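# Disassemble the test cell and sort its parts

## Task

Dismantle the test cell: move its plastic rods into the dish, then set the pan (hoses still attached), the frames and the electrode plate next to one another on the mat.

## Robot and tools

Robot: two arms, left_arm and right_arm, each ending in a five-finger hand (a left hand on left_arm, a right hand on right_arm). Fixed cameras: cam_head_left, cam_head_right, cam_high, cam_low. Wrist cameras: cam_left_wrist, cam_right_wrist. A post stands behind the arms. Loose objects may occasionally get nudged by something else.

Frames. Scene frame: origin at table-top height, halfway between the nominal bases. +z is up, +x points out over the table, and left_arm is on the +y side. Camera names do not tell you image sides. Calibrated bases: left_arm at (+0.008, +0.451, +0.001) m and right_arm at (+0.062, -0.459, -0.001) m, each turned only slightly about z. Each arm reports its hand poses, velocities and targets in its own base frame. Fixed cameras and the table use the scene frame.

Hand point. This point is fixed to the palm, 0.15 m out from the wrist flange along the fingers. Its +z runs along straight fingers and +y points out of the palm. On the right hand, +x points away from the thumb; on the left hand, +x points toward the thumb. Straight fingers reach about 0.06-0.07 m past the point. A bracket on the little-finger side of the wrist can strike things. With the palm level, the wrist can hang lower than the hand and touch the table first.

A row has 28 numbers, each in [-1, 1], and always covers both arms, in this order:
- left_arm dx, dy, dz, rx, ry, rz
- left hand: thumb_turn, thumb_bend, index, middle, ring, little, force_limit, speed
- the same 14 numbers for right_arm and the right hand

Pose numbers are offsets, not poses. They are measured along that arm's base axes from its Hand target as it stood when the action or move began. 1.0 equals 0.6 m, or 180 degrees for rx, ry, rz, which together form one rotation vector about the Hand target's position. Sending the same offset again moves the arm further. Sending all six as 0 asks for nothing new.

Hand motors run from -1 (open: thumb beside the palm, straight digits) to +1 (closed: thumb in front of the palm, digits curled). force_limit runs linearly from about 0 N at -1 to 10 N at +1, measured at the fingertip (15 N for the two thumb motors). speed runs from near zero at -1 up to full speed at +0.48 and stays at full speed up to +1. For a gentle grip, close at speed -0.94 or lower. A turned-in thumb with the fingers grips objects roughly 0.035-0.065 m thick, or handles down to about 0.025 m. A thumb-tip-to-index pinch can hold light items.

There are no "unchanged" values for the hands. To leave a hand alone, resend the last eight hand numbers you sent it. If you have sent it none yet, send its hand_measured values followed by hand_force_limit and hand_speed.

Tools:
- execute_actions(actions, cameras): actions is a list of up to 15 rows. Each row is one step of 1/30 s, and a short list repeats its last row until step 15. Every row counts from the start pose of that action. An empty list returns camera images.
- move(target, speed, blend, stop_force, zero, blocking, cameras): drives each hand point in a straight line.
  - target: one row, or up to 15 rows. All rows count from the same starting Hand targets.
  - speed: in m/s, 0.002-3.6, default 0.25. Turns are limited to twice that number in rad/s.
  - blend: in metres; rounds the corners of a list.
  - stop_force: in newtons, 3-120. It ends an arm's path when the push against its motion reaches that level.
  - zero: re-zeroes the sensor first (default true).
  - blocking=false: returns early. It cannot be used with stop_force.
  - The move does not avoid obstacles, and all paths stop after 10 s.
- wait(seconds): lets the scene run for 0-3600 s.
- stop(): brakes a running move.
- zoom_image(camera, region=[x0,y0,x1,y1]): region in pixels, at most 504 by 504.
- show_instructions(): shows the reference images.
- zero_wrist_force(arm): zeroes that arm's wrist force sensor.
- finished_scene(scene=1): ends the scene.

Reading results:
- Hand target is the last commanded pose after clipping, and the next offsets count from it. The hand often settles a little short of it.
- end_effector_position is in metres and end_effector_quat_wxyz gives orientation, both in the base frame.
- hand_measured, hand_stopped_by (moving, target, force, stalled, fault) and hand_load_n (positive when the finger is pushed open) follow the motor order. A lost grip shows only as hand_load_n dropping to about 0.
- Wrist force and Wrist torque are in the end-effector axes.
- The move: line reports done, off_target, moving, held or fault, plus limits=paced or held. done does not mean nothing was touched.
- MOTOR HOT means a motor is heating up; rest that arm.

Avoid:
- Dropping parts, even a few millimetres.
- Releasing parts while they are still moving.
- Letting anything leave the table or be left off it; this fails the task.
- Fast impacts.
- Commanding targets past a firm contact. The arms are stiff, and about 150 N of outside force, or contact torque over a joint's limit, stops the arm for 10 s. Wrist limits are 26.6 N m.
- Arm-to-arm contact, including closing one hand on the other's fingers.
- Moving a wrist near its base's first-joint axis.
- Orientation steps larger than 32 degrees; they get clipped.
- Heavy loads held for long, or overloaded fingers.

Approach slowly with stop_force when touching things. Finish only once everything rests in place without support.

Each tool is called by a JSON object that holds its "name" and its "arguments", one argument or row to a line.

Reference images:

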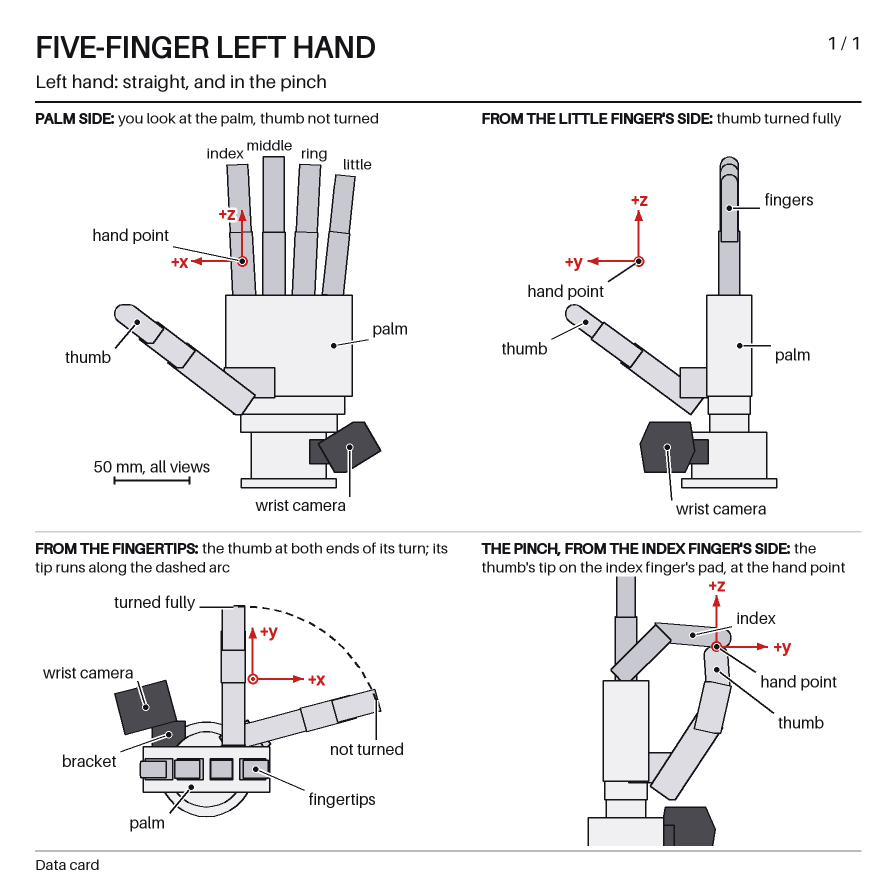

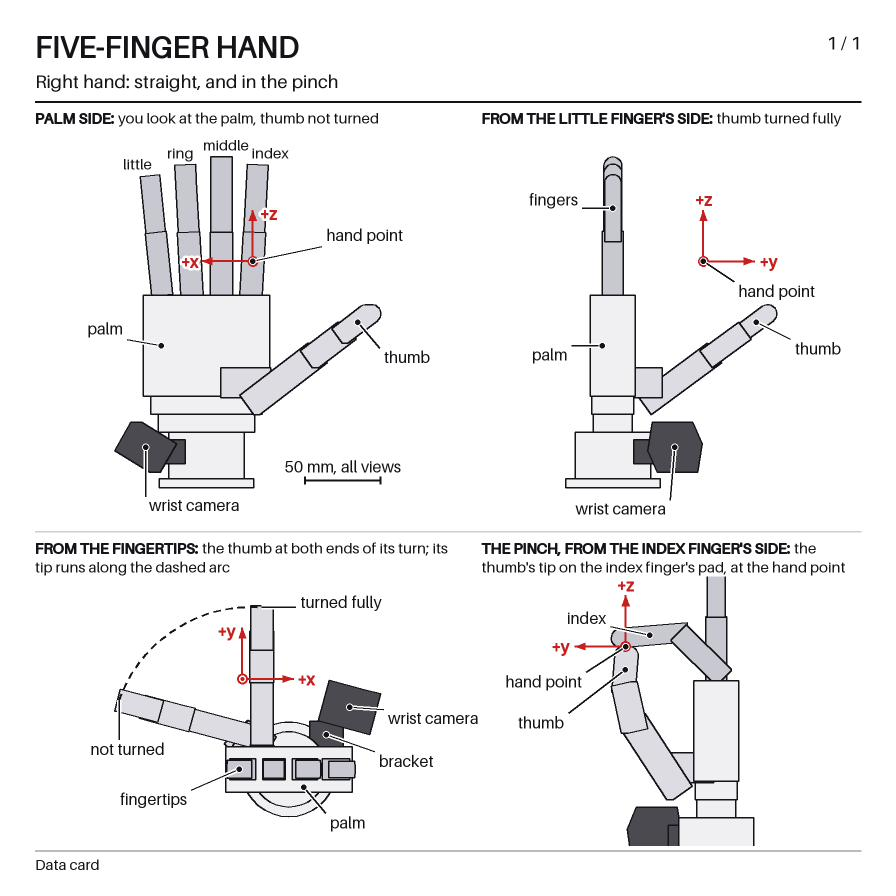

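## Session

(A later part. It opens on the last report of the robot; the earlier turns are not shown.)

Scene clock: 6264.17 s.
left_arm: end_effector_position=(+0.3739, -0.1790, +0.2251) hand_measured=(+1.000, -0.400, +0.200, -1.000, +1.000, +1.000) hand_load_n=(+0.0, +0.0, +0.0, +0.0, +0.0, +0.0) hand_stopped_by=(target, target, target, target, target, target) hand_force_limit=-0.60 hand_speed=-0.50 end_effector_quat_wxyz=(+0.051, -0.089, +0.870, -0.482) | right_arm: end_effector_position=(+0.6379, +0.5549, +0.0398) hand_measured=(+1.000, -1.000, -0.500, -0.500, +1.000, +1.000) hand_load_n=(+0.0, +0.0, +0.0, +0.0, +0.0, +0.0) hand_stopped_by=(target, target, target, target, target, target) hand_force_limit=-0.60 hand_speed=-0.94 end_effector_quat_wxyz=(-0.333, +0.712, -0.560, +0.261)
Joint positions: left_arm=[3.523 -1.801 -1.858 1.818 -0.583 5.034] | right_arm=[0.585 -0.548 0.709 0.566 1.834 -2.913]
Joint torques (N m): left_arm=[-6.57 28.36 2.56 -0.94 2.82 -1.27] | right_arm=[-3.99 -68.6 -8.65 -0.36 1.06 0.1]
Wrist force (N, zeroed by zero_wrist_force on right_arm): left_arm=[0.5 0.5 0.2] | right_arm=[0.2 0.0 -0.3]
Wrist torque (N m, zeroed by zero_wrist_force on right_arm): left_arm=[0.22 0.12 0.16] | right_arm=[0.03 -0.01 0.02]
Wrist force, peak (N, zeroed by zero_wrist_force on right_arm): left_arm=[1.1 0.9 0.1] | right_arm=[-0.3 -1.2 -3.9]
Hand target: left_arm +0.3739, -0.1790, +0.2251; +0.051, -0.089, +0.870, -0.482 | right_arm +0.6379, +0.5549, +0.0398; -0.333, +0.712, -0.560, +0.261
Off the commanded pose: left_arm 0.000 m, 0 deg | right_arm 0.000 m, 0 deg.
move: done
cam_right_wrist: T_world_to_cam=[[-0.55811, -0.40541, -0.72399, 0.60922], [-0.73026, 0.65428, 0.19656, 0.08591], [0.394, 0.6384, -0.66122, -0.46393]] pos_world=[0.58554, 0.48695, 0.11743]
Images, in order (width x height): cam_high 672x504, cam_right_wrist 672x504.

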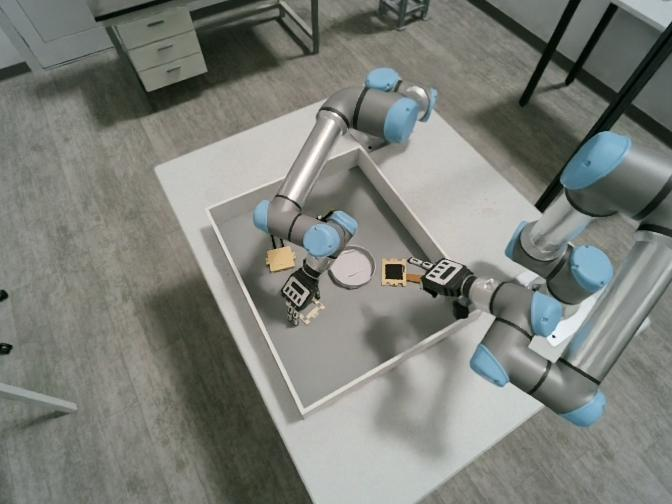

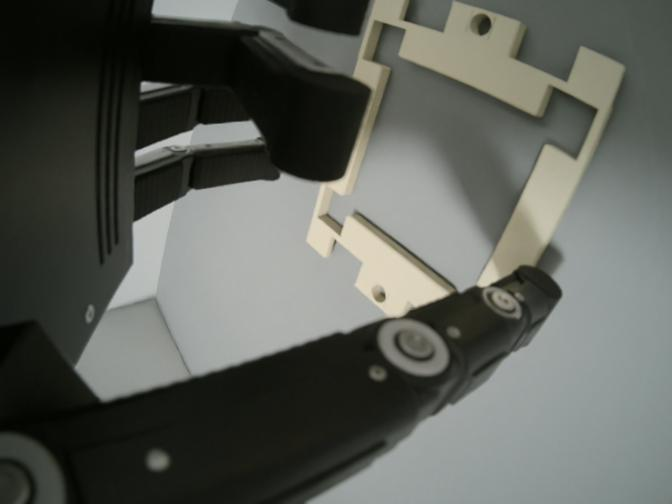

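{"name": "move", "arguments": {
  "target": [
    [0,0,0,0,0,0,1,-0.4,0.2,-1,1,1,-0.6,-0.5, -0.0081,-0.002,0,0,0,0,1,-1,-0.5,-0.5,1,1,-0.6,-0.94],
    [0,0,0,0,0,0,1,-0.4,0.2,-1,1,1,-0.6,-0.5, -0.0081,-0.002,0.13,0,0,0,1,-1,-0.5,-0.5,1,1,-0.6,-0.94]
  ],
  "speed": [0.01,0.05],
  "cameras": ["cam_right_wrist","cam_high"]
}}

Scene clock: 6285.00 s.
left_arm: end_effector_position=(+0.3739, -0.1790, +0.2251) hand_measured=(+1.000, -0.400, +0.200, -1.000, +1.000, +1.000) hand_load_n=(+0.0, +0.0, +0.0, +0.0, +0.0, +0.0) hand_stopped_by=(target, target, target, target, target, target) hand_force_limit=-0.60 hand_speed=-0.50 end_effector_quat_wxyz=(+0.051, -0.089, +0.870, -0.482) | right_arm: end_effector_position=(+0.6331, +0.5537, +0.1180) hand_measured=(+1.000, -1.000, -0.500, -0.500, +1.000, +1.000) hand_load_n=(+0.0, +0.0, +0.0, -0.5, +0.0, +0.0) hand_stopped_by=(target, target, target, target, target, target) hand_force_limit=-0.60 hand_speed=-0.94 end_effector_quat_wxyz=(-0.333, +0.712, -0.560, +0.261) end_effector_velocity=(-0.001, +0.000, -0.003) end_effector_angular_velocity=(-0.002, +0.002, +0.000)
Joint positions: left_arm=[3.523 -1.801 -1.858 1.818 -0.583 5.034] | right_arm=[0.587 -0.589 0.588 0.729 1.836 -2.912]
Joint velocities: left_arm=[within noise] | right_arm=[0 0.001 0.006 -0.005 0 0]
Joint torques (N m): left_arm=[-6.93 27.58 2.84 -1.01 2.8 -1.12] | right_arm=[-4.82 -49.55 -5.87 -0.89 -0.67 -0.5]
Wrist force (N, zeroed by zero_wrist_force on right_arm): left_arm=[0.9 0.5 0.2] | right_arm=[-0.2 0.2 -0.3]
Wrist torque (N m, zeroed by zero_wrist_force on right_arm): left_arm=[0.23 0.05 0.18] | right_arm=[0.07 0.02 0.00]
Wrist force, peak (N, zeroed by zero_wrist_force on right_arm): left_arm=[1.1 0.9 0.1] | right_arm=[-0.2 0.8 -0.2]
Hand target: left_arm +0.3739, -0.1790, +0.2251; +0.051, -0.089, +0.870, -0.482 | right_arm +0.6330, +0.5537, +0.1178; -0.333, +0.712, -0.560, +0.261
Off the commanded pose: left_arm 0.000 m, 0 deg | right_arm 0.000 m, 0 deg.
move: done
cam_right_wrist: T_world_to_cam=[[-0.5579, -0.40531, -0.72421, 0.66261], [-0.73032, 0.65426, 0.19644, 0.06786], [0.3942, 0.63849, -0.66101, -0.40969]] pos_world=[0.58073, 0.48575, 0.19573]
Images, in order (width x height): cam_high 672x504, cam_right_wrist 672x504.

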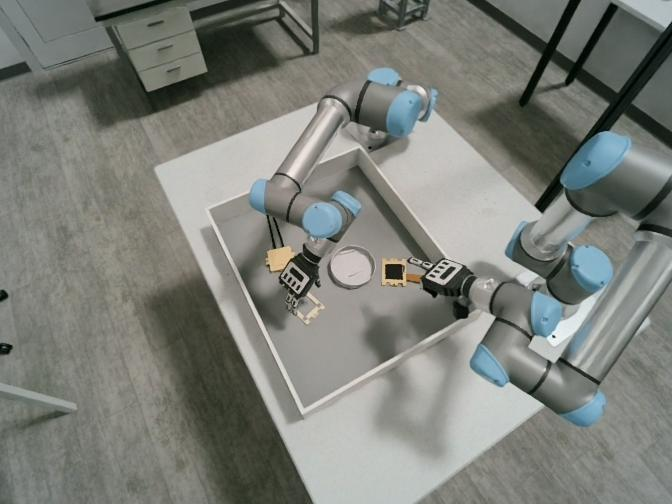

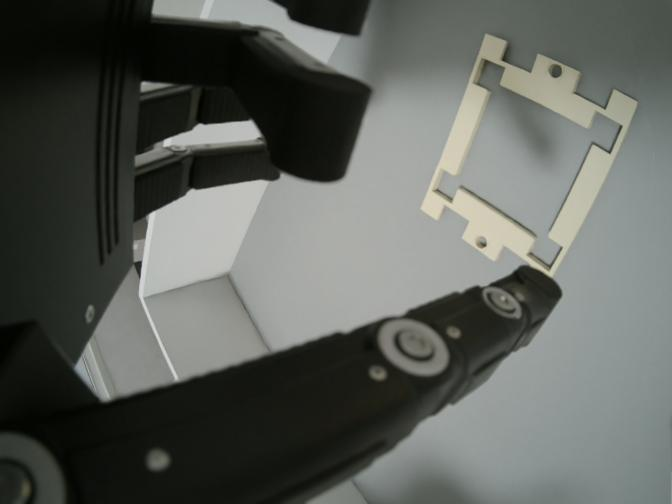

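{"name": "move", "arguments": {
  "target": [0,0,0,0,0,0,1,-0.4,0.2,-1,1,1,-0.6,-0.5, -0.3362,-0.3642,0,0,0,0,1,-1,-0.5,-0.5,1,1,-0.6,-0.94],
  "speed": 0.12,
  "cameras": ["cam_right_wrist","cam_head_left","cam_head_right"]
}}

{"name": "zoom_image", "arguments": {
  "camera": "cam_right_wrist",
  "region": [360, 0, 672, 260]
}}

Scene clock: 6295.97 s.
left_arm: end_effector_position=(+0.3739, -0.1790, +0.2251) hand_measured=(+1.000, -0.400, +0.200, -1.000, +1.000, +1.000) hand_load_n=(+0.0, +0.0, +0.0, +0.0, +0.0, +0.0) hand_stopped_by=(target, target, target, target, target, target) hand_force_limit=-0.60 hand_speed=-0.50 end_effector_quat_wxyz=(+0.051, -0.089, +0.870, -0.482) | right_arm: end_effector_position=(+0.4314, +0.3352, +0.1178) hand_measured=(+1.000, -1.000, -0.500, -0.500, +1.000, +1.000) hand_load_n=(+0.0, +0.0, +0.0, +0.0, +0.0, +0.0) hand_stopped_by=(target, target, target, target, target, target) hand_force_limit=-0.60 hand_speed=-0.94 end_effector_quat_wxyz=(-0.333, +0.712, -0.560, +0.261)
Joint positions: left_arm=[3.523 -1.801 -1.858 1.818 -0.583 5.034] | right_arm=[0.404 -1.364 1.835 0.233 1.697 -3.034]
Joint torques (N m): left_arm=[-5.56 28.34 3.29 -0.9 2.89 -0.94] | right_arm=[4.5 -32.22 -15.24 1.47 2.21 1.37]
Wrist force (N, zeroed by zero_wrist_force on right_arm): left_arm=[0.9 1.1 0.0] | right_arm=[-0.1 -0.4 -0.1]
Wrist torque (N m, zeroed by zero_wrist_force on right_arm): left_arm=[0.33 0.05 0.16] | right_arm=[-0.02 0.02 0.03]
Wrist force, peak (N, zeroed by zero_wrist_force on right_arm): left_arm=[0.9 1.1 0.0] | right_arm=[-1.1 -0.7 0.3]
Hand target: left_arm +0.3739, -0.1790, +0.2251; +0.051, -0.089, +0.870, -0.482 | right_arm +0.4313, +0.3352, +0.1178; -0.333, +0.712, -0.560, +0.261
Off the commanded pose: left_arm 0.000 m, 0 deg | right_arm 0.000 m, 0 deg.
move: done
cam_right_wrist: T_world_to_cam=[[-0.55809, -0.40538, -0.72402, 0.46144], [-0.73023, 0.65433, 0.19652, 0.06349], [0.39409, 0.63838, -0.66119, -0.1907]] pos_world=[0.37904, 0.26725, 0.19553]
Images, in order (width x height): cam_head_left 672x504, cam_head_right 672x504, cam_right_wrist 672x504.

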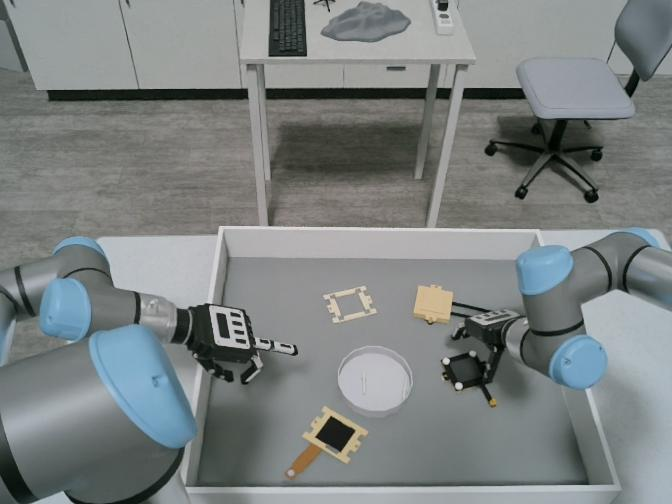

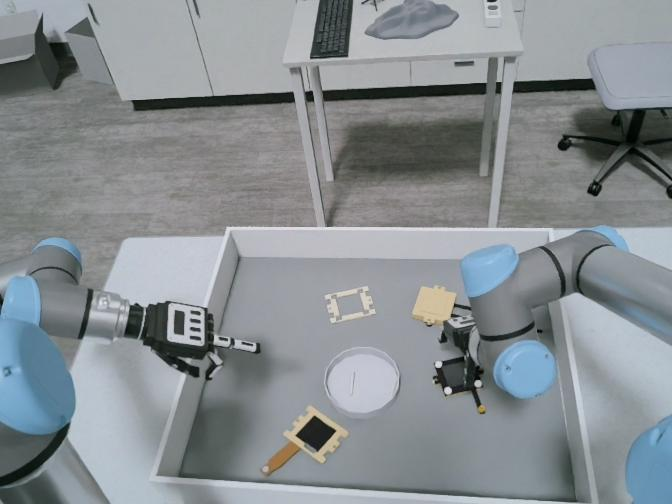

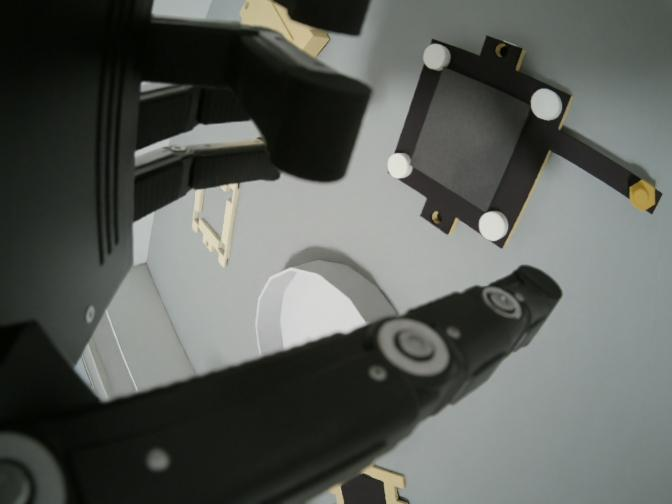

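Scaled by 1.615 from the camera's image (finer frame: 960x720).

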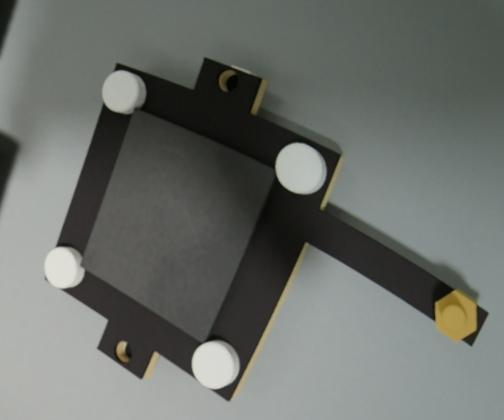

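{"name": "zoom_image", "arguments": {
  "camera": "cam_right_wrist",
  "region": [470, 80, 600, 260]
}}

{"name": "zoom_image", "arguments": {
  "camera": "cam_right_wrist",
  "region": [380, 20, 530, 240]
}}

Scaled by 2.800 from the camera's image (finer frame: 960x720).

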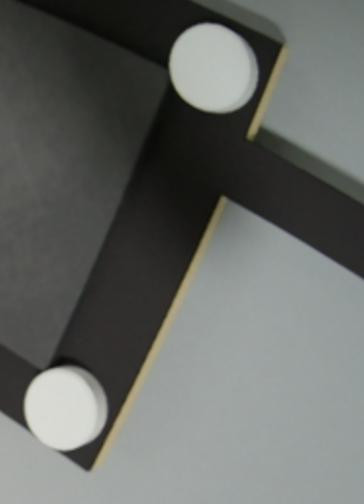

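Scaled by 2.291 from the camera's image (finer frame: 960x720).

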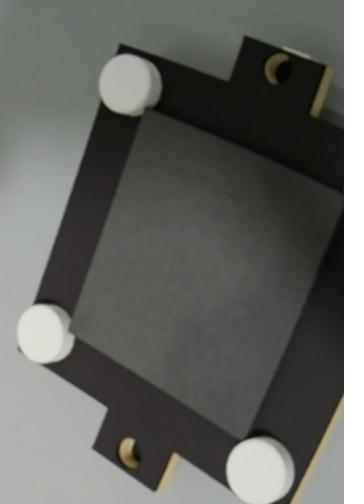

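{"name": "zoom_image", "arguments": {
  "camera": "cam_head_left",
  "region": [430, 340, 510, 410]
}}

{"name": "zoom_image", "arguments": {
  "camera": "cam_head_right",
  "region": [420, 340, 500, 420]
}}

Scaled by 6.300 from the camera's image (finer frame: 960x720).

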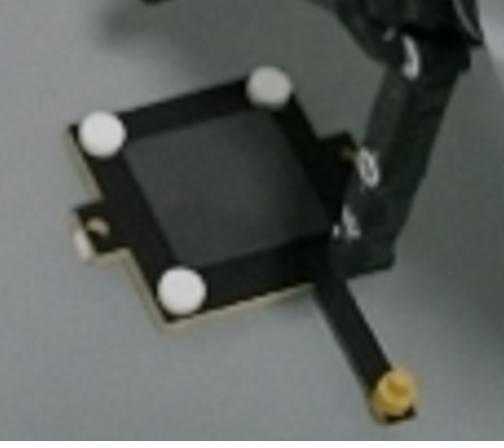

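Scaled by 6.300 from the camera's image (finer frame: 960x720).

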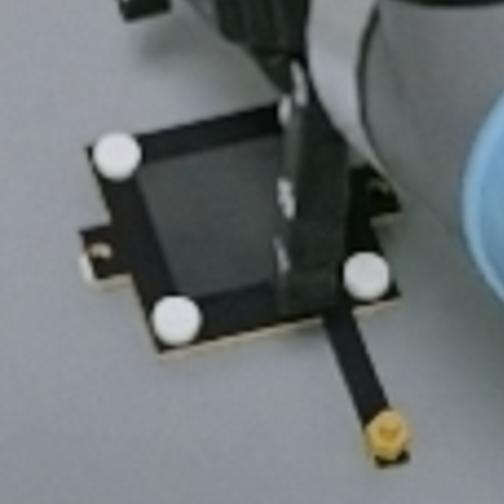

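{"name": "zoom_image", "arguments": {
  "camera": "cam_head_left",
  "region": [275, 395, 375, 485]
}}

{"name": "execute_actions", "arguments": {
  "actions": [],
  "cameras": ["cam_left_wrist"]
}}

{"name": "zoom_image", "arguments": {
  "camera": "cam_left_wrist",
  "region": [150, 90, 290, 310]
}}

Scaled by 5.040 from the camera's image (finer frame: 960x720).

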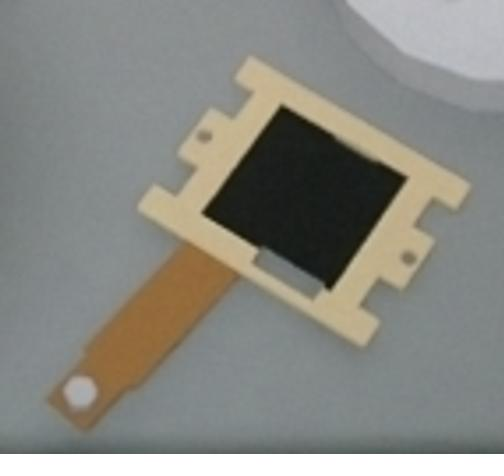

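Scene clock: 6404.30 s.
left_arm: end_effector_position=(+0.3739, -0.1790, +0.2251) hand_measured=(+1.000, -0.400, +0.200, -1.000, +1.000, +1.000) hand_load_n=(+0.0, +0.0, +0.0, +0.0, +0.0, +0.0) hand_stopped_by=(target, target, target, target, target, target) hand_force_limit=-0.60 hand_speed=-0.50 end_effector_quat_wxyz=(+0.051, -0.089, +0.870, -0.482) | right_arm: end_effector_position=(+0.4313, +0.3352, +0.1178) hand_measured=(+1.000, -1.000, -0.500, -0.500, +1.000, +1.000) hand_load_n=(+0.0, +0.0, +0.0, +0.0, +0.0, +0.0) hand_stopped_by=(target, target, target, target, target, target) hand_force_limit=-0.60 hand_speed=-0.94 end_effector_quat_wxyz=(-0.333, +0.712, -0.560, +0.261)
Joint positions: left_arm=[3.523 -1.801 -1.858 1.818 -0.583 5.034] | right_arm=[0.404 -1.364 1.835 0.233 1.697 -3.034]
Joint velocities: within noise
Joint torques (N m): left_arm=[-5.86 28.88 2.96 -1.05 2.8 -1.04] | right_arm=[6.72 -40.2 -7.08 0.56 2.26 0.91]
Wrist force (N, zeroed by zero_wrist_force on right_arm): left_arm=[0.7 1.0 -0.1] | right_arm=[0.0 -0.2 0.2]
Wrist torque (N m, zeroed by zero_wrist_force on right_arm): left_arm=[0.32 0.08 0.15] | right_arm=[-0.01 0.01 0.04]
Wrist force, peak (N, zeroed by zero_wrist_force on right_arm): left_arm=[1.0 0.9 -0.1] | right_arm=[0.0 -0.7 0.2]
Hand target: left_arm +0.3739, -0.1790, +0.2251; +0.051, -0.089, +0.870, -0.482 | right_arm +0.4313, +0.3352, +0.1178; -0.333, +0.712, -0.560, +0.261
Off the commanded pose: left_arm 0.000 m, 0 deg | right_arm 0.000 m, 0 deg.
camera_calibration:
cam_left_wrist: T_world_to_cam=[[-0.17979, -0.54055, 0.82188, -0.22137], [-0.91678, 0.39497, 0.05922, 0.40099], [-0.35663, -0.74284, -0.56658, 0.24819]] pos_world=[0.41634, -0.09368, 0.29882]
Images, in order (width x height): cam_left_wrist 672x504.

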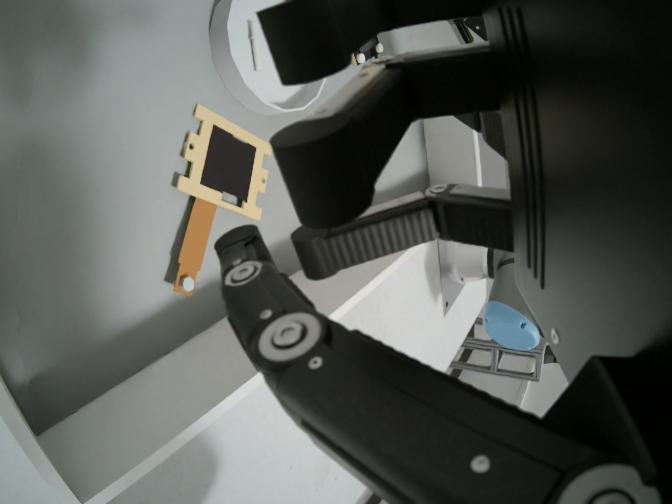

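Scaled by 2.291 from the camera's image (finer frame: 960x720).

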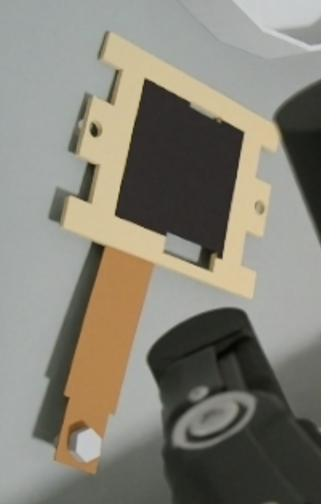

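{"name": "move", "arguments": {
  "target": [0,0,0,0,0,0,1,-0.4,0.2,-1,1,1,-0.6,-0.5, -0.0962,-0.1622,0,0,0,0.352,1,-1,-0.5,-0.5,1,1,-0.6,-0.94],
  "speed": 0.12,
  "cameras": ["cam_right_wrist","cam_head_left","cam_head_right"]
}}

Scene clock: 6482.47 s.
left_arm: end_effector_position=(+0.3739, -0.1790, +0.2251) hand_measured=(+1.000, -0.400, +0.200, -1.000, +1.000, +1.000) hand_load_n=(+0.0, +0.0, +0.0, -0.5, +0.0, +0.5) hand_stopped_by=(target, target, target, target, target, target) hand_force_limit=-0.60 hand_speed=-0.50 end_effector_quat_wxyz=(+0.051, -0.089, +0.870, -0.482) | right_arm: end_effector_position=(+0.3737, +0.2378, +0.1178) hand_measured=(+1.000, -1.000, -0.500, -0.500, +1.000, +1.000) hand_load_n=(+0.0, +0.0, +0.0, +0.0, +0.0, +0.0) hand_stopped_by=(target, target, target, target, target, target) hand_force_limit=-0.60 hand_speed=-0.94 end_effector_quat_wxyz=(-0.420, +0.900, -0.103, +0.048)
Joint positions: left_arm=[3.523 -1.801 -1.858 1.818 -0.583 5.034] | right_arm=[-0.143 -1.245 1.874 0.843 0.701 -4.582]
Joint torques (N m): left_arm=[-5.53 28.29 2.83 -1.01 2.8 -0.88] | right_arm=[7.51 -42.01 -1.77 3.39 1 -1.76]
Wrist force (N, zeroed by zero_wrist_force on right_arm): left_arm=[0.7 0.7 0.0] | right_arm=[0.3 -0.6 -0.2]
Wrist torque (N m, zeroed by zero_wrist_force on right_arm): left_arm=[0.27 0.08 0.17] | right_arm=[-0.03 -0.05 -0.02]
Wrist force, peak (N, zeroed by zero_wrist_force on right_arm): left_arm=[1.3 0.7 0.2] | right_arm=[-0.6 -0.7 0.0]
Hand target: left_arm +0.3739, -0.1790, +0.2251; +0.051, -0.089, +0.870, -0.482 | right_arm +0.3736, +0.2379, +0.1178; -0.420, +0.900, -0.102, +0.048
Off the commanded pose: left_arm 0.000 m, 0 deg | right_arm 0.000 m, 0 deg.
move: done
cam_right_wrist: T_world_to_cam=[[0.11211, -0.68058, -0.72404, 0.2047], [-0.91236, -0.35921, 0.19638, 0.3942], [-0.39373, 0.63857, -0.66121, 0.18848]] pos_world=[0.41092, 0.16056, 0.19543]
Images, in order (width x height): cam_head_left 672x504, cam_head_right 672x504, cam_right_wrist 672x504.

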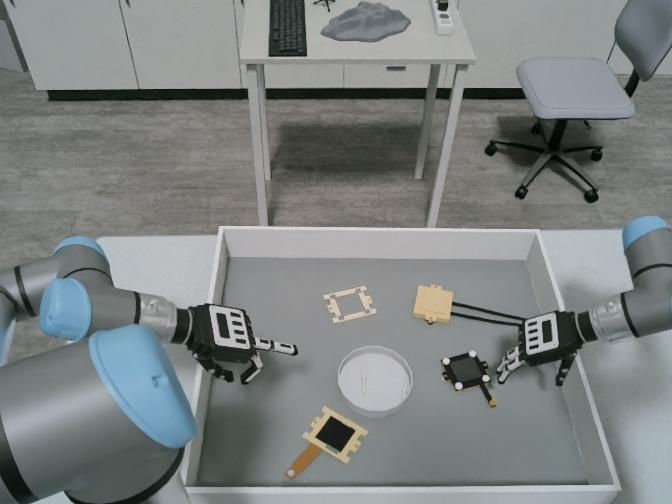

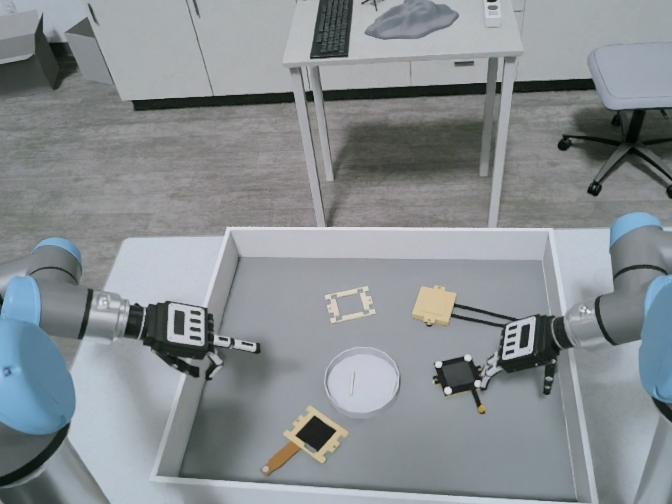

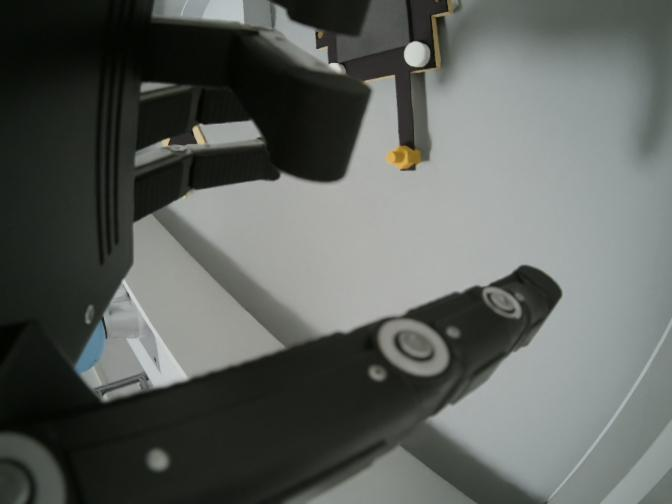

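{"name": "zoom_image", "arguments": {
  "camera": "cam_right_wrist",
  "region": [310, 0, 460, 180]
}}

Scaled by 2.800 from the camera's image (finer frame: 960x720).

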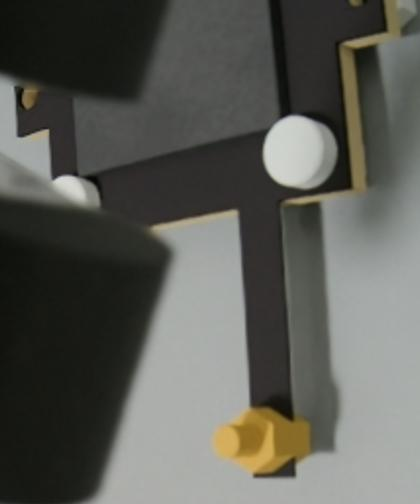

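{"name": "move", "arguments": {
  "target": [
    [0,0,0,0,0,0,1,-0.4,0.2,-1,1,1,-0.6,-0.5, 0,0,0,0,0,0,1,-1,1,1,1,1,-0.6,-0.5],
    [0,0,0,0,0,0,1,-0.4,0.2,-1,1,1,-0.6,-0.5, 0,0.1645,0,0,0,0,1,-1,1,1,1,1,-0.6,-0.5],
    [0,0,0,0,0,0,1,-0.4,0.2,-1,1,1,-0.6,-0.5, 0,0.1645,-0.085,0,0,0,1,-1,1,1,1,1,-0.6,-0.5]
  ],
  "speed": 0.06,
  "cameras": ["cam_right_wrist","cam_head_left","cam_head_right"]
}}

Scene clock: 6543.47 s.
left_arm: end_effector_position=(+0.3739, -0.1790, +0.2251) hand_measured=(+1.000, -0.400, +0.200, -1.000, +1.000, +1.000) hand_load_n=(+0.0, +0.0, +0.0, +0.0, +0.0, +0.0) hand_stopped_by=(target, target, target, target, target, target) hand_force_limit=-0.60 hand_speed=-0.50 end_effector_quat_wxyz=(+0.051, -0.089, +0.870, -0.482) | right_arm: end_effector_position=(+0.3735, +0.3365, +0.0666) hand_measured=(+1.000, -1.000, +1.000, +1.000, +1.000, +1.000) hand_load_n=(+0.0, +0.0, +0.0, +0.0, +0.0, +0.0) hand_stopped_by=(target, target, target, target, target, target) hand_force_limit=-0.60 hand_speed=-0.50 end_effector_quat_wxyz=(-0.420, +0.900, -0.103, +0.047)
Joint positions: left_arm=[3.523 -1.801 -1.858 1.818 -0.583 5.034] | right_arm=[0.124 -1.156 1.816 0.523 0.767 -4.195]
Joint torques (N m): left_arm=[-6.76 28.98 2.77 -1.03 2.85 -0.77] | right_arm=[0.25 -44.95 -26.2 2.66 -3.41 1.7]
Wrist force (N, zeroed by zero_wrist_force on right_arm): left_arm=[0.8 0.7 0.1] | right_arm=[-0.5 -0.8 -0.2]
Wrist torque (N m, zeroed by zero_wrist_force on right_arm): left_arm=[0.26 0.07 0.17] | right_arm=[-0.04 0.09 0.01]
Wrist force, peak (N, zeroed by zero_wrist_force on right_arm): left_arm=[0.9 1.0 0.0] | right_arm=[-0.1 -1.0 -0.7]
Hand target: left_arm +0.3739, -0.1790, +0.2251; +0.051, -0.089, +0.870, -0.482 | right_arm +0.3736, +0.3366, +0.0668; -0.420, +0.900, -0.102, +0.048
Off the commanded pose: left_arm 0.000 m, 0 deg | right_arm 0.000 m, 0 deg.
move: done
cam_right_wrist: T_world_to_cam=[[0.11176, -0.68067, -0.72401, 0.23506], [-0.9122, -0.3593, 0.19698, 0.43938], [-0.39421, 0.63843, -0.66107, 0.0918]] pos_world=[0.41072, 0.25926, 0.14433]
Images, in order (width x height): cam_head_left 672x504, cam_head_right 672x504, cam_right_wrist 672x504.

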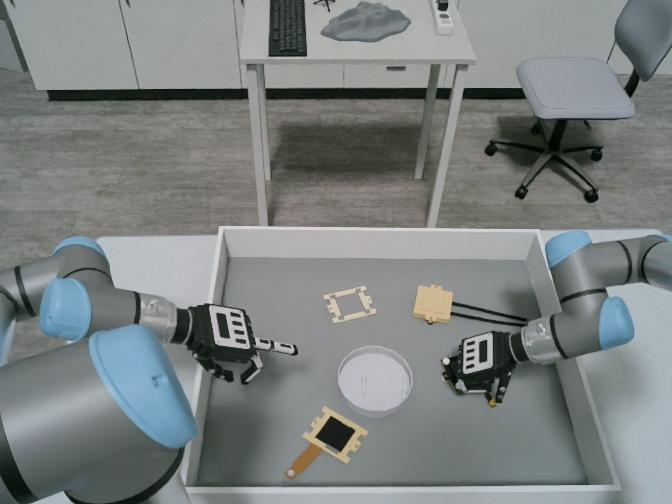

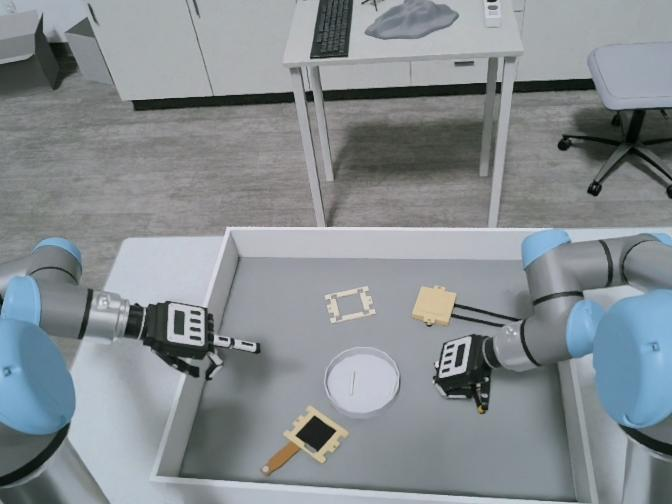

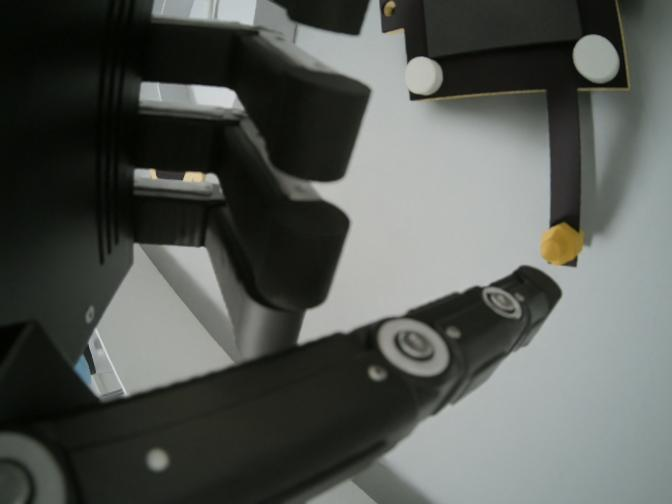

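{"name": "move", "arguments": {
  "target": [
    [0,0,0,0,0,0,1,-0.4,0.2,-1,1,1,-0.6,-0.5, 0.0233,0.007,0,0,0,0,1,-1,1,1,1,1,-0.6,-0.5],
    [0,0,0,0,0,0,1,-0.4,0.2,-1,1,1,-0.6,-0.5, 0.0233,0.007,-0.0347,0,0,0,1,-1,1,1,1,1,-0.6,-0.5]
  ],
  "speed": 0.03,
  "cameras": ["cam_right_wrist","cam_head_left","cam_head_right"]
}}

{"name": "zero_wrist_force", "arguments": {
  "arm": "right_arm"
}}

{"name": "zoom_image", "arguments": {
  "camera": "cam_right_wrist",
  "region": [360, 0, 672, 300]
}}

Scene clock: 6566.77 s.
left_arm: end_effector_position=(+0.3739, -0.1790, +0.2251) hand_measured=(+1.000, -0.400, +0.200, -1.000, +1.000, +1.000) hand_load_n=(+0.0, +0.0, +0.0, +0.0, +0.0, +0.0) hand_stopped_by=(target, target, target, target, target, target) hand_force_limit=-0.60 hand_speed=-0.50 end_effector_quat_wxyz=(+0.051, -0.089, +0.870, -0.482) | right_arm: end_effector_position=(+0.3875, +0.3407, +0.0457) hand_measured=(+1.000, -1.000, +1.000, +1.000, +1.000, +1.000) hand_load_n=(+0.0, +0.0, +0.0, +0.0, +0.0, +0.0) hand_stopped_by=(target, target, target, target, target, target) hand_force_limit=-0.60 hand_speed=-0.50 end_effector_quat_wxyz=(-0.420, +0.900, -0.103, +0.047) end_effector_velocity=(-0.001, +0.000, +0.002) end_effector_angular_velocity=(-0.001, +0.003, +0.001)
Joint positions: left_arm=[3.523 -1.801 -1.858 1.818 -0.583 5.034] | right_arm=[0.13 -1.097 1.788 0.486 0.769 -4.187]
Joint velocities: left_arm=[within noise] | right_arm=[0.001 -0.003 0 0.006 0 0]
Joint torques (N m): left_arm=[-6.42 28.22 3.22 -0.96 2.75 -0.67] | right_arm=[-5.71 -47.12 -18.43 3.11 -2.24 -0.45]
Wrist force (N, zeroed by zero_wrist_force on right_arm): left_arm=[1.0 0.8 0.0] | right_arm=[-0.5 -0.3 -0.1]
Wrist torque (N m, zeroed by zero_wrist_force on right_arm): left_arm=[0.29 0.03 0.17] | right_arm=[0.01 0.11 -0.04]
Wrist force, peak (N, zeroed by zero_wrist_force on right_arm): left_arm=[1.0 1.0 0.3] | right_arm=[-0.5 -2.2 -1.2]
Hand target: left_arm +0.3739, -0.1790, +0.2251; +0.051, -0.089, +0.870, -0.482 | right_arm +0.3876, +0.3408, +0.0459; -0.420, +0.900, -0.102, +0.048
Off the commanded pose: left_arm 0.000 m, 0 deg | right_arm 0.000 m, 0 deg.
move: done
cam_right_wrist: T_world_to_cam=[[0.11195, -0.68072, -0.72394, 0.22115], [-0.91221, -0.35934, 0.19682, 0.45781], [-0.39412, 0.63835, -0.66119, 0.08082]] pos_world=[0.42472, 0.26346, 0.12343]
Images, in order (width x height): cam_head_left 672x504, cam_head_right 672x504, cam_right_wrist 672x504.

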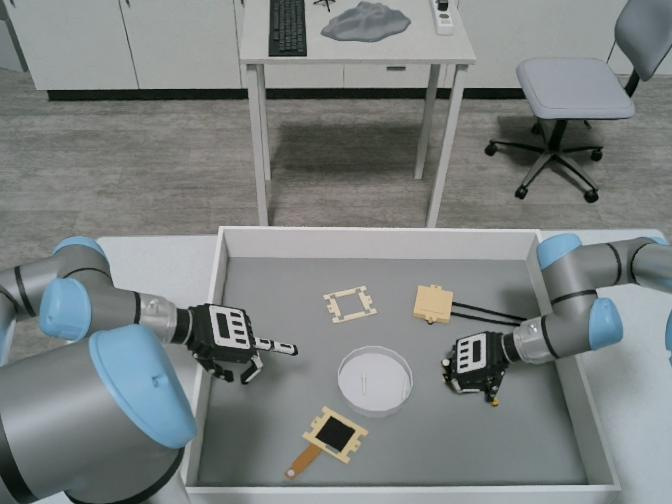

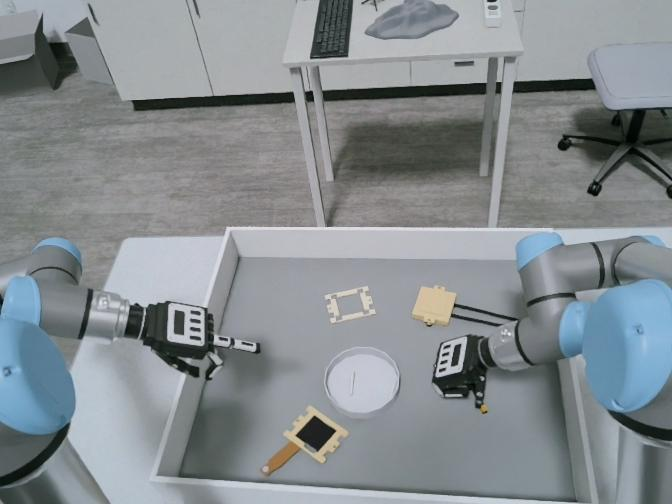

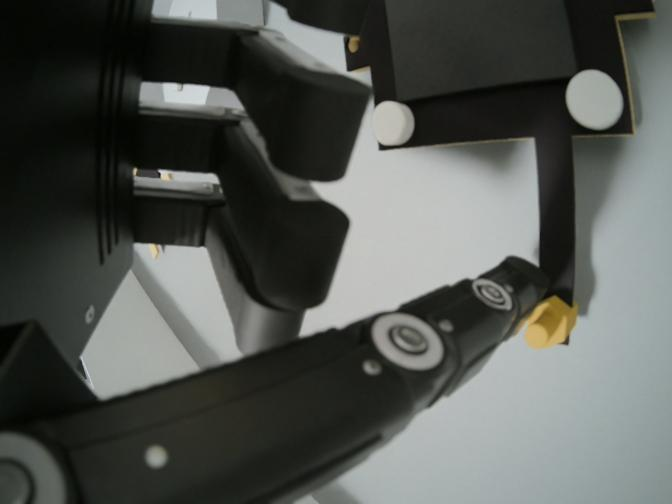

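Wrist force sensor zeroed.

Scaled by 1.615 from the camera's image (finer frame: 960x720).

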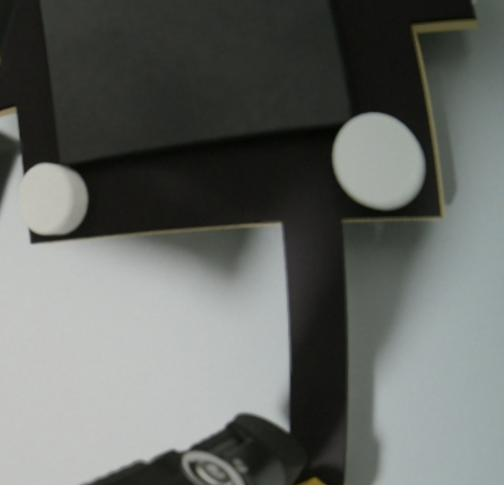

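{"name": "move", "arguments": {
  "target": [
    [0,0,0,0,0,0,1,-0.4,0.2,-1,1,1,-0.6,-0.5, 0,0,0.02,0,0,0,1,-1,1,1,1,1,-0.6,-0.5]
  ],
  "speed": 0.02,
  "cameras": ["cam_right_wrist"]
}}

Scene clock: 6586.63 s.
left_arm: end_effector_position=(+0.3739, -0.1790, +0.2251) hand_measured=(+1.000, -0.400, +0.200, -1.000, +1.000, +1.000) hand_load_n=(+0.0, +0.0, +0.0, +0.0, +0.0, +0.0) hand_stopped_by=(target, target, target, target, target, target) hand_force_limit=-0.60 hand_speed=-0.50 end_effector_quat_wxyz=(+0.051, -0.089, +0.870, -0.482) | right_arm: end_effector_position=(+0.3876, +0.3408, +0.0581) hand_measured=(+1.000, -1.000, +1.000, +1.000, +1.000, +1.000) hand_load_n=(+0.0, +0.0, +0.0, +0.0, +0.0, +0.0) hand_stopped_by=(target, target, target, target, target, target) hand_force_limit=-0.60 hand_speed=-0.50 end_effector_quat_wxyz=(-0.420, +0.900, -0.102, +0.048)
Joint positions: left_arm=[3.523 -1.801 -1.858 1.818 -0.583 5.034] | right_arm=[0.13 -1.116 1.778 0.514 0.769 -4.187]
Joint torques (N m): left_arm=[-5.81 28.21 2.81 -0.92 2.75 -0.78] | right_arm=[-4.23 -27.27 -15.12 0.38 -2.8 0.72]
Wrist force (N, zeroed by zero_wrist_force on right_arm): left_arm=[0.5 0.6 0.0] | right_arm=[-0.1 -0.3 -0.1]
Wrist torque (N m, zeroed by zero_wrist_force on right_arm): left_arm=[0.25 0.11 0.15] | right_arm=[-0.03 0.03 -0.02]
Wrist force, peak (N, zeroed by zero_wrist_force on right_arm): left_arm=[1.0 1.1 -0.1] | right_arm=[0.4 0.2 -0.4]
Hand target: left_arm +0.3739, -0.1790, +0.2251; +0.051, -0.089, +0.870, -0.482 | right_arm +0.3876, +0.3408, +0.0579; -0.420, +0.900, -0.102, +0.048
Off the commanded pose: left_arm 0.000 m, 0 deg | right_arm 0.000 m, 0 deg.
move: done
cam_right_wrist: T_world_to_cam=[[0.11229, -0.68062, -0.72398, 0.22995], [-0.91231, -0.35937, 0.19635, 0.45557], [-0.39382, 0.63844, -0.66129, 0.08892]] pos_world=[0.42482, 0.26346, 0.13583]

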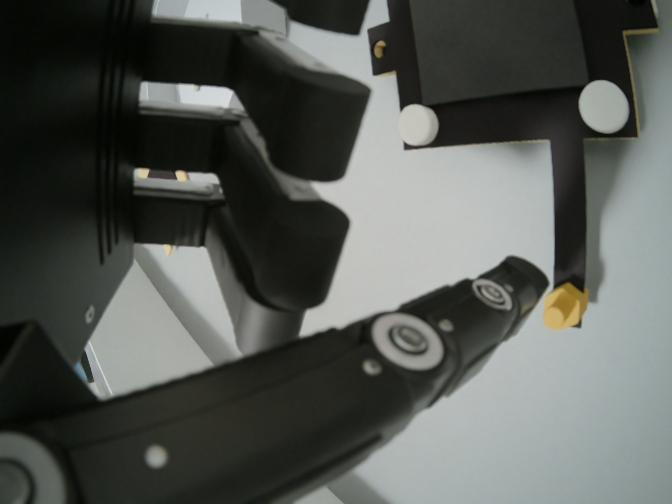

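{"name": "move", "arguments": {
  "target": [
    [0,0,0,0,0,0,1,-0.4,0.2,-1,1,1,-0.6,-0.5, 0.0075,-0.0048,0,0,0,0,0.9,-0.95,1,1,1,1,-0.6,-0.5]
  ],
  "speed": 0.02
}}

{"name": "move", "arguments": {
  "target": [
    [0,0,0,0,0,0,1,-0.4,0.2,-1,1,1,-0.6,-0.5, 0,0,0,0,0,0,1,-1,1,1,1,1,-0.6,-0.5]
  ],
  "speed": 0.02,
  "cameras": ["cam_right_wrist"]
}}

Scene clock: 6599.93 s.
left_arm: end_effector_position=(+0.3739, -0.1790, +0.2251) hand_measured=(+1.000, -0.400, +0.200, -1.000, +1.000, +1.000) hand_load_n=(+0.0, +0.0, +0.0, +0.0, +0.0, +0.0) hand_stopped_by=(target, target, target, target, target, target) hand_force_limit=-0.60 hand_speed=-0.50 end_effector_quat_wxyz=(+0.051, -0.089, +0.870, -0.482) | right_arm: end_effector_position=(+0.3922, +0.3378, +0.0579) hand_measured=(+0.900, -0.950, +1.000, +1.000, +1.000, +1.000) hand_load_n=(+0.0, +0.0, +0.0, +0.0, +0.0, +0.0) hand_stopped_by=(target, target, target, target, target, target) hand_force_limit=-0.60 hand_speed=-0.50 end_effector_quat_wxyz=(-0.420, +0.900, -0.102, +0.048)
Joint positions: left_arm=[3.523 -1.801 -1.858 1.818 -0.583 5.034] | right_arm=[0.121 -1.108 1.769 0.524 0.766 -4.198]
Joint torques (N m): left_arm=[-5.92 28.37 3.27 -1.02 2.86 -0.57] | right_arm=[5.89 -44.25 -6.79 0.41 -2.31 1.66]
Wrist force (N, zeroed by zero_wrist_force on right_arm): left_arm=[0.5 0.6 0.2] | right_arm=[0.3 0.2 -0.2]
Wrist torque (N m, zeroed by zero_wrist_force on right_arm): left_arm=[0.24 0.10 0.16] | right_arm=[0.05 -0.04 0.10]
Wrist force, peak (N, zeroed by zero_wrist_force on right_arm): left_arm=[1.2 0.7 0.0] | right_arm=[0.5 -0.3 -0.5]
Hand target: left_arm +0.3739, -0.1790, +0.2251; +0.051, -0.089, +0.870, -0.482 | right_arm +0.3921, +0.3379, +0.0579; -0.420, +0.900, -0.102, +0.048
Off the commanded pose: left_arm 0.000 m, 0 deg | right_arm 0.000 m, 0 deg.
move: done

Scene clock: 6600.43 s.
left_arm: end_effector_position=(+0.3739, -0.1790, +0.2251) hand_measured=(+1.000, -0.400, +0.200, -1.000, +1.000, +1.000) hand_load_n=(+0.0, +0.5, +0.0, +0.0, +0.0, +0.0) hand_stopped_by=(target, target, target, target, target, target) hand_force_limit=-0.60 hand_speed=-0.50 end_effector_quat_wxyz=(+0.051, -0.089, +0.870, -0.482) | right_arm: end_effector_position=(+0.3921, +0.3379, +0.0579) hand_measured=(+1.000, -1.000, +1.000, +1.000, +1.000, +1.000) hand_load_n=(+0.0, +0.0, +0.0, +0.0, +0.0, +0.0) hand_stopped_by=(target, target, target, target, target, target) hand_force_limit=-0.60 hand_speed=-0.50 end_effector_quat_wxyz=(-0.420, +0.900, -0.102, +0.048)
Joint positions: left_arm=[3.523 -1.801 -1.858 1.818 -0.583 5.034] | right_arm=[0.121 -1.108 1.769 0.524 0.766 -4.198]
Joint torques (N m): left_arm=[-6.26 27.76 2.66 -0.94 2.86 -0.58] | right_arm=[7.25 -47.69 -3.12 0.31 0.54 1.81]
Wrist force (N, zeroed by zero_wrist_force on right_arm): left_arm=[0.8 0.7 0.2] | right_arm=[0.2 0.0 -0.4]
Wrist torque (N m, zeroed by zero_wrist_force on right_arm): left_arm=[0.26 0.07 0.17] | right_arm=[0.02 -0.01 0.07]
Wrist force, peak (N, zeroed by zero_wrist_force on right_arm): left_arm=[0.7 1.1 -0.2] | right_arm=[0.4 0.1 -0.5]
Hand target: left_arm +0.3739, -0.1790, +0.2251; +0.051, -0.089, +0.870, -0.482 | right_arm +0.3921, +0.3379, +0.0579; -0.420, +0.900, -0.102, +0.048
Off the commanded pose: left_arm 0.000 m, 0 deg | right_arm 0.000 m, 0 deg.
move: done
cam_right_wrist: T_world_to_cam=[[0.11213, -0.68061, -0.72401, 0.22746], [-0.91228, -0.35935, 0.19652, 0.45867], [-0.39393, 0.63846, -0.6612, 0.09238]] pos_world=[0.42932, 0.26066, 0.13563]

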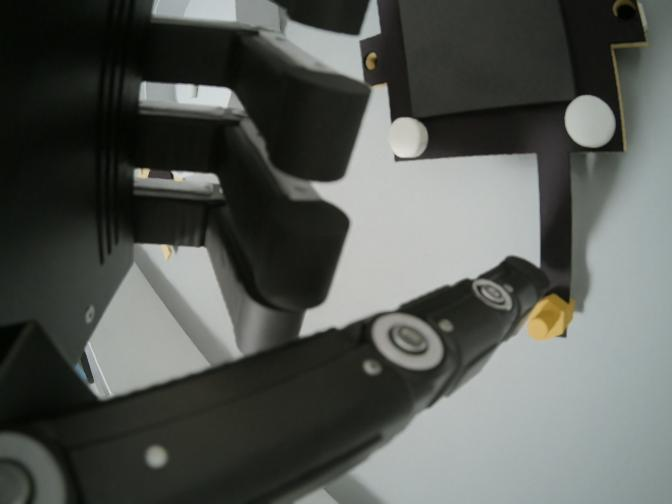

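{"name": "move", "arguments": {
  "target": [
    [0,0,0,0,0,0,1,-0.4,0.2,-1,1,1,-0.6,-0.5, 0,-0.001,-0.0235,0,0,0,1,-1,1,1,1,1,-0.6,-0.5]
  ],
  "speed": 0.015,
  "stop_force": 3,
  "cameras": ["cam_right_wrist"]
}}

{"name": "zoom_image", "arguments": {
  "camera": "cam_right_wrist",
  "region": [360, 0, 672, 350]
}}

Scene clock: 6634.60 s.
left_arm: end_effector_position=(+0.3739, -0.1790, +0.2251) hand_measured=(+1.000, -0.400, +0.200, -1.000, +1.000, +1.000) hand_load_n=(+0.0, +0.0, +0.0, +0.0, +0.0, +0.0) hand_stopped_by=(target, target, target, target, target, target) hand_force_limit=-0.60 hand_speed=-0.50 end_effector_quat_wxyz=(+0.051, -0.089, +0.870, -0.482) | right_arm: end_effector_position=(+0.3921, +0.3373, +0.0438) hand_measured=(+1.000, -1.000, +1.000, +1.000, +1.000, +1.000) hand_load_n=(+0.0, +0.0, +0.0, +0.0, +0.0, +0.0) hand_stopped_by=(target, target, target, target, target, target) hand_force_limit=-0.60 hand_speed=-0.50 end_effector_quat_wxyz=(-0.420, +0.900, -0.102, +0.048)
Joint positions: left_arm=[3.523 -1.801 -1.858 1.818 -0.583 5.034] | right_arm=[0.12 -1.087 1.781 0.492 0.765 -4.2]
Joint torques (N m): left_arm=[-5.62 28.22 3.43 -0.93 2.77 -0.32] | right_arm=[-1.03 -48.3 -25.36 3.11 -2.91 1.04]
Wrist force (N, zeroed by zero_wrist_force on right_arm): left_arm=[0.5 0.7 0.2] | right_arm=[0.4 0.0 -0.2]
Wrist torque (N m, zeroed by zero_wrist_force on right_arm): left_arm=[0.26 0.12 0.15] | right_arm=[0.02 -0.03 0.09]
Wrist force, peak (N, zeroed by zero_wrist_force on right_arm): left_arm=[1.1 1.0 -0.2] | right_arm=[0.6 0.1 -0.5]
Hand target: left_arm +0.3739, -0.1790, +0.2251; +0.051, -0.089, +0.870, -0.482 | right_arm +0.3921, +0.3373, +0.0438; -0.420, +0.900, -0.102, +0.048
Off the commanded pose: left_arm 0.000 m, 0 deg | right_arm 0.000 m, 0 deg.
move: done
cam_right_wrist: T_world_to_cam=[[0.11213, -0.68061, -0.72401, 0.21685], [-0.91228, -0.35935, 0.19652, 0.46123], [-0.39393, 0.63846, -0.6612, 0.08344]] pos_world=[0.42932, 0.26006, 0.12153]

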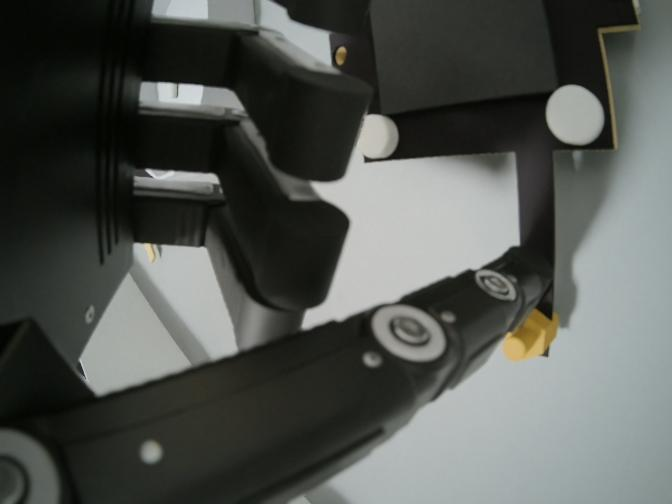

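Scaled by 1.440 from the camera's image (finer frame: 960x720).

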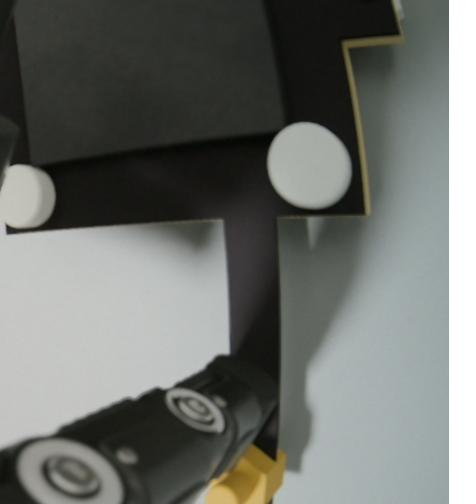

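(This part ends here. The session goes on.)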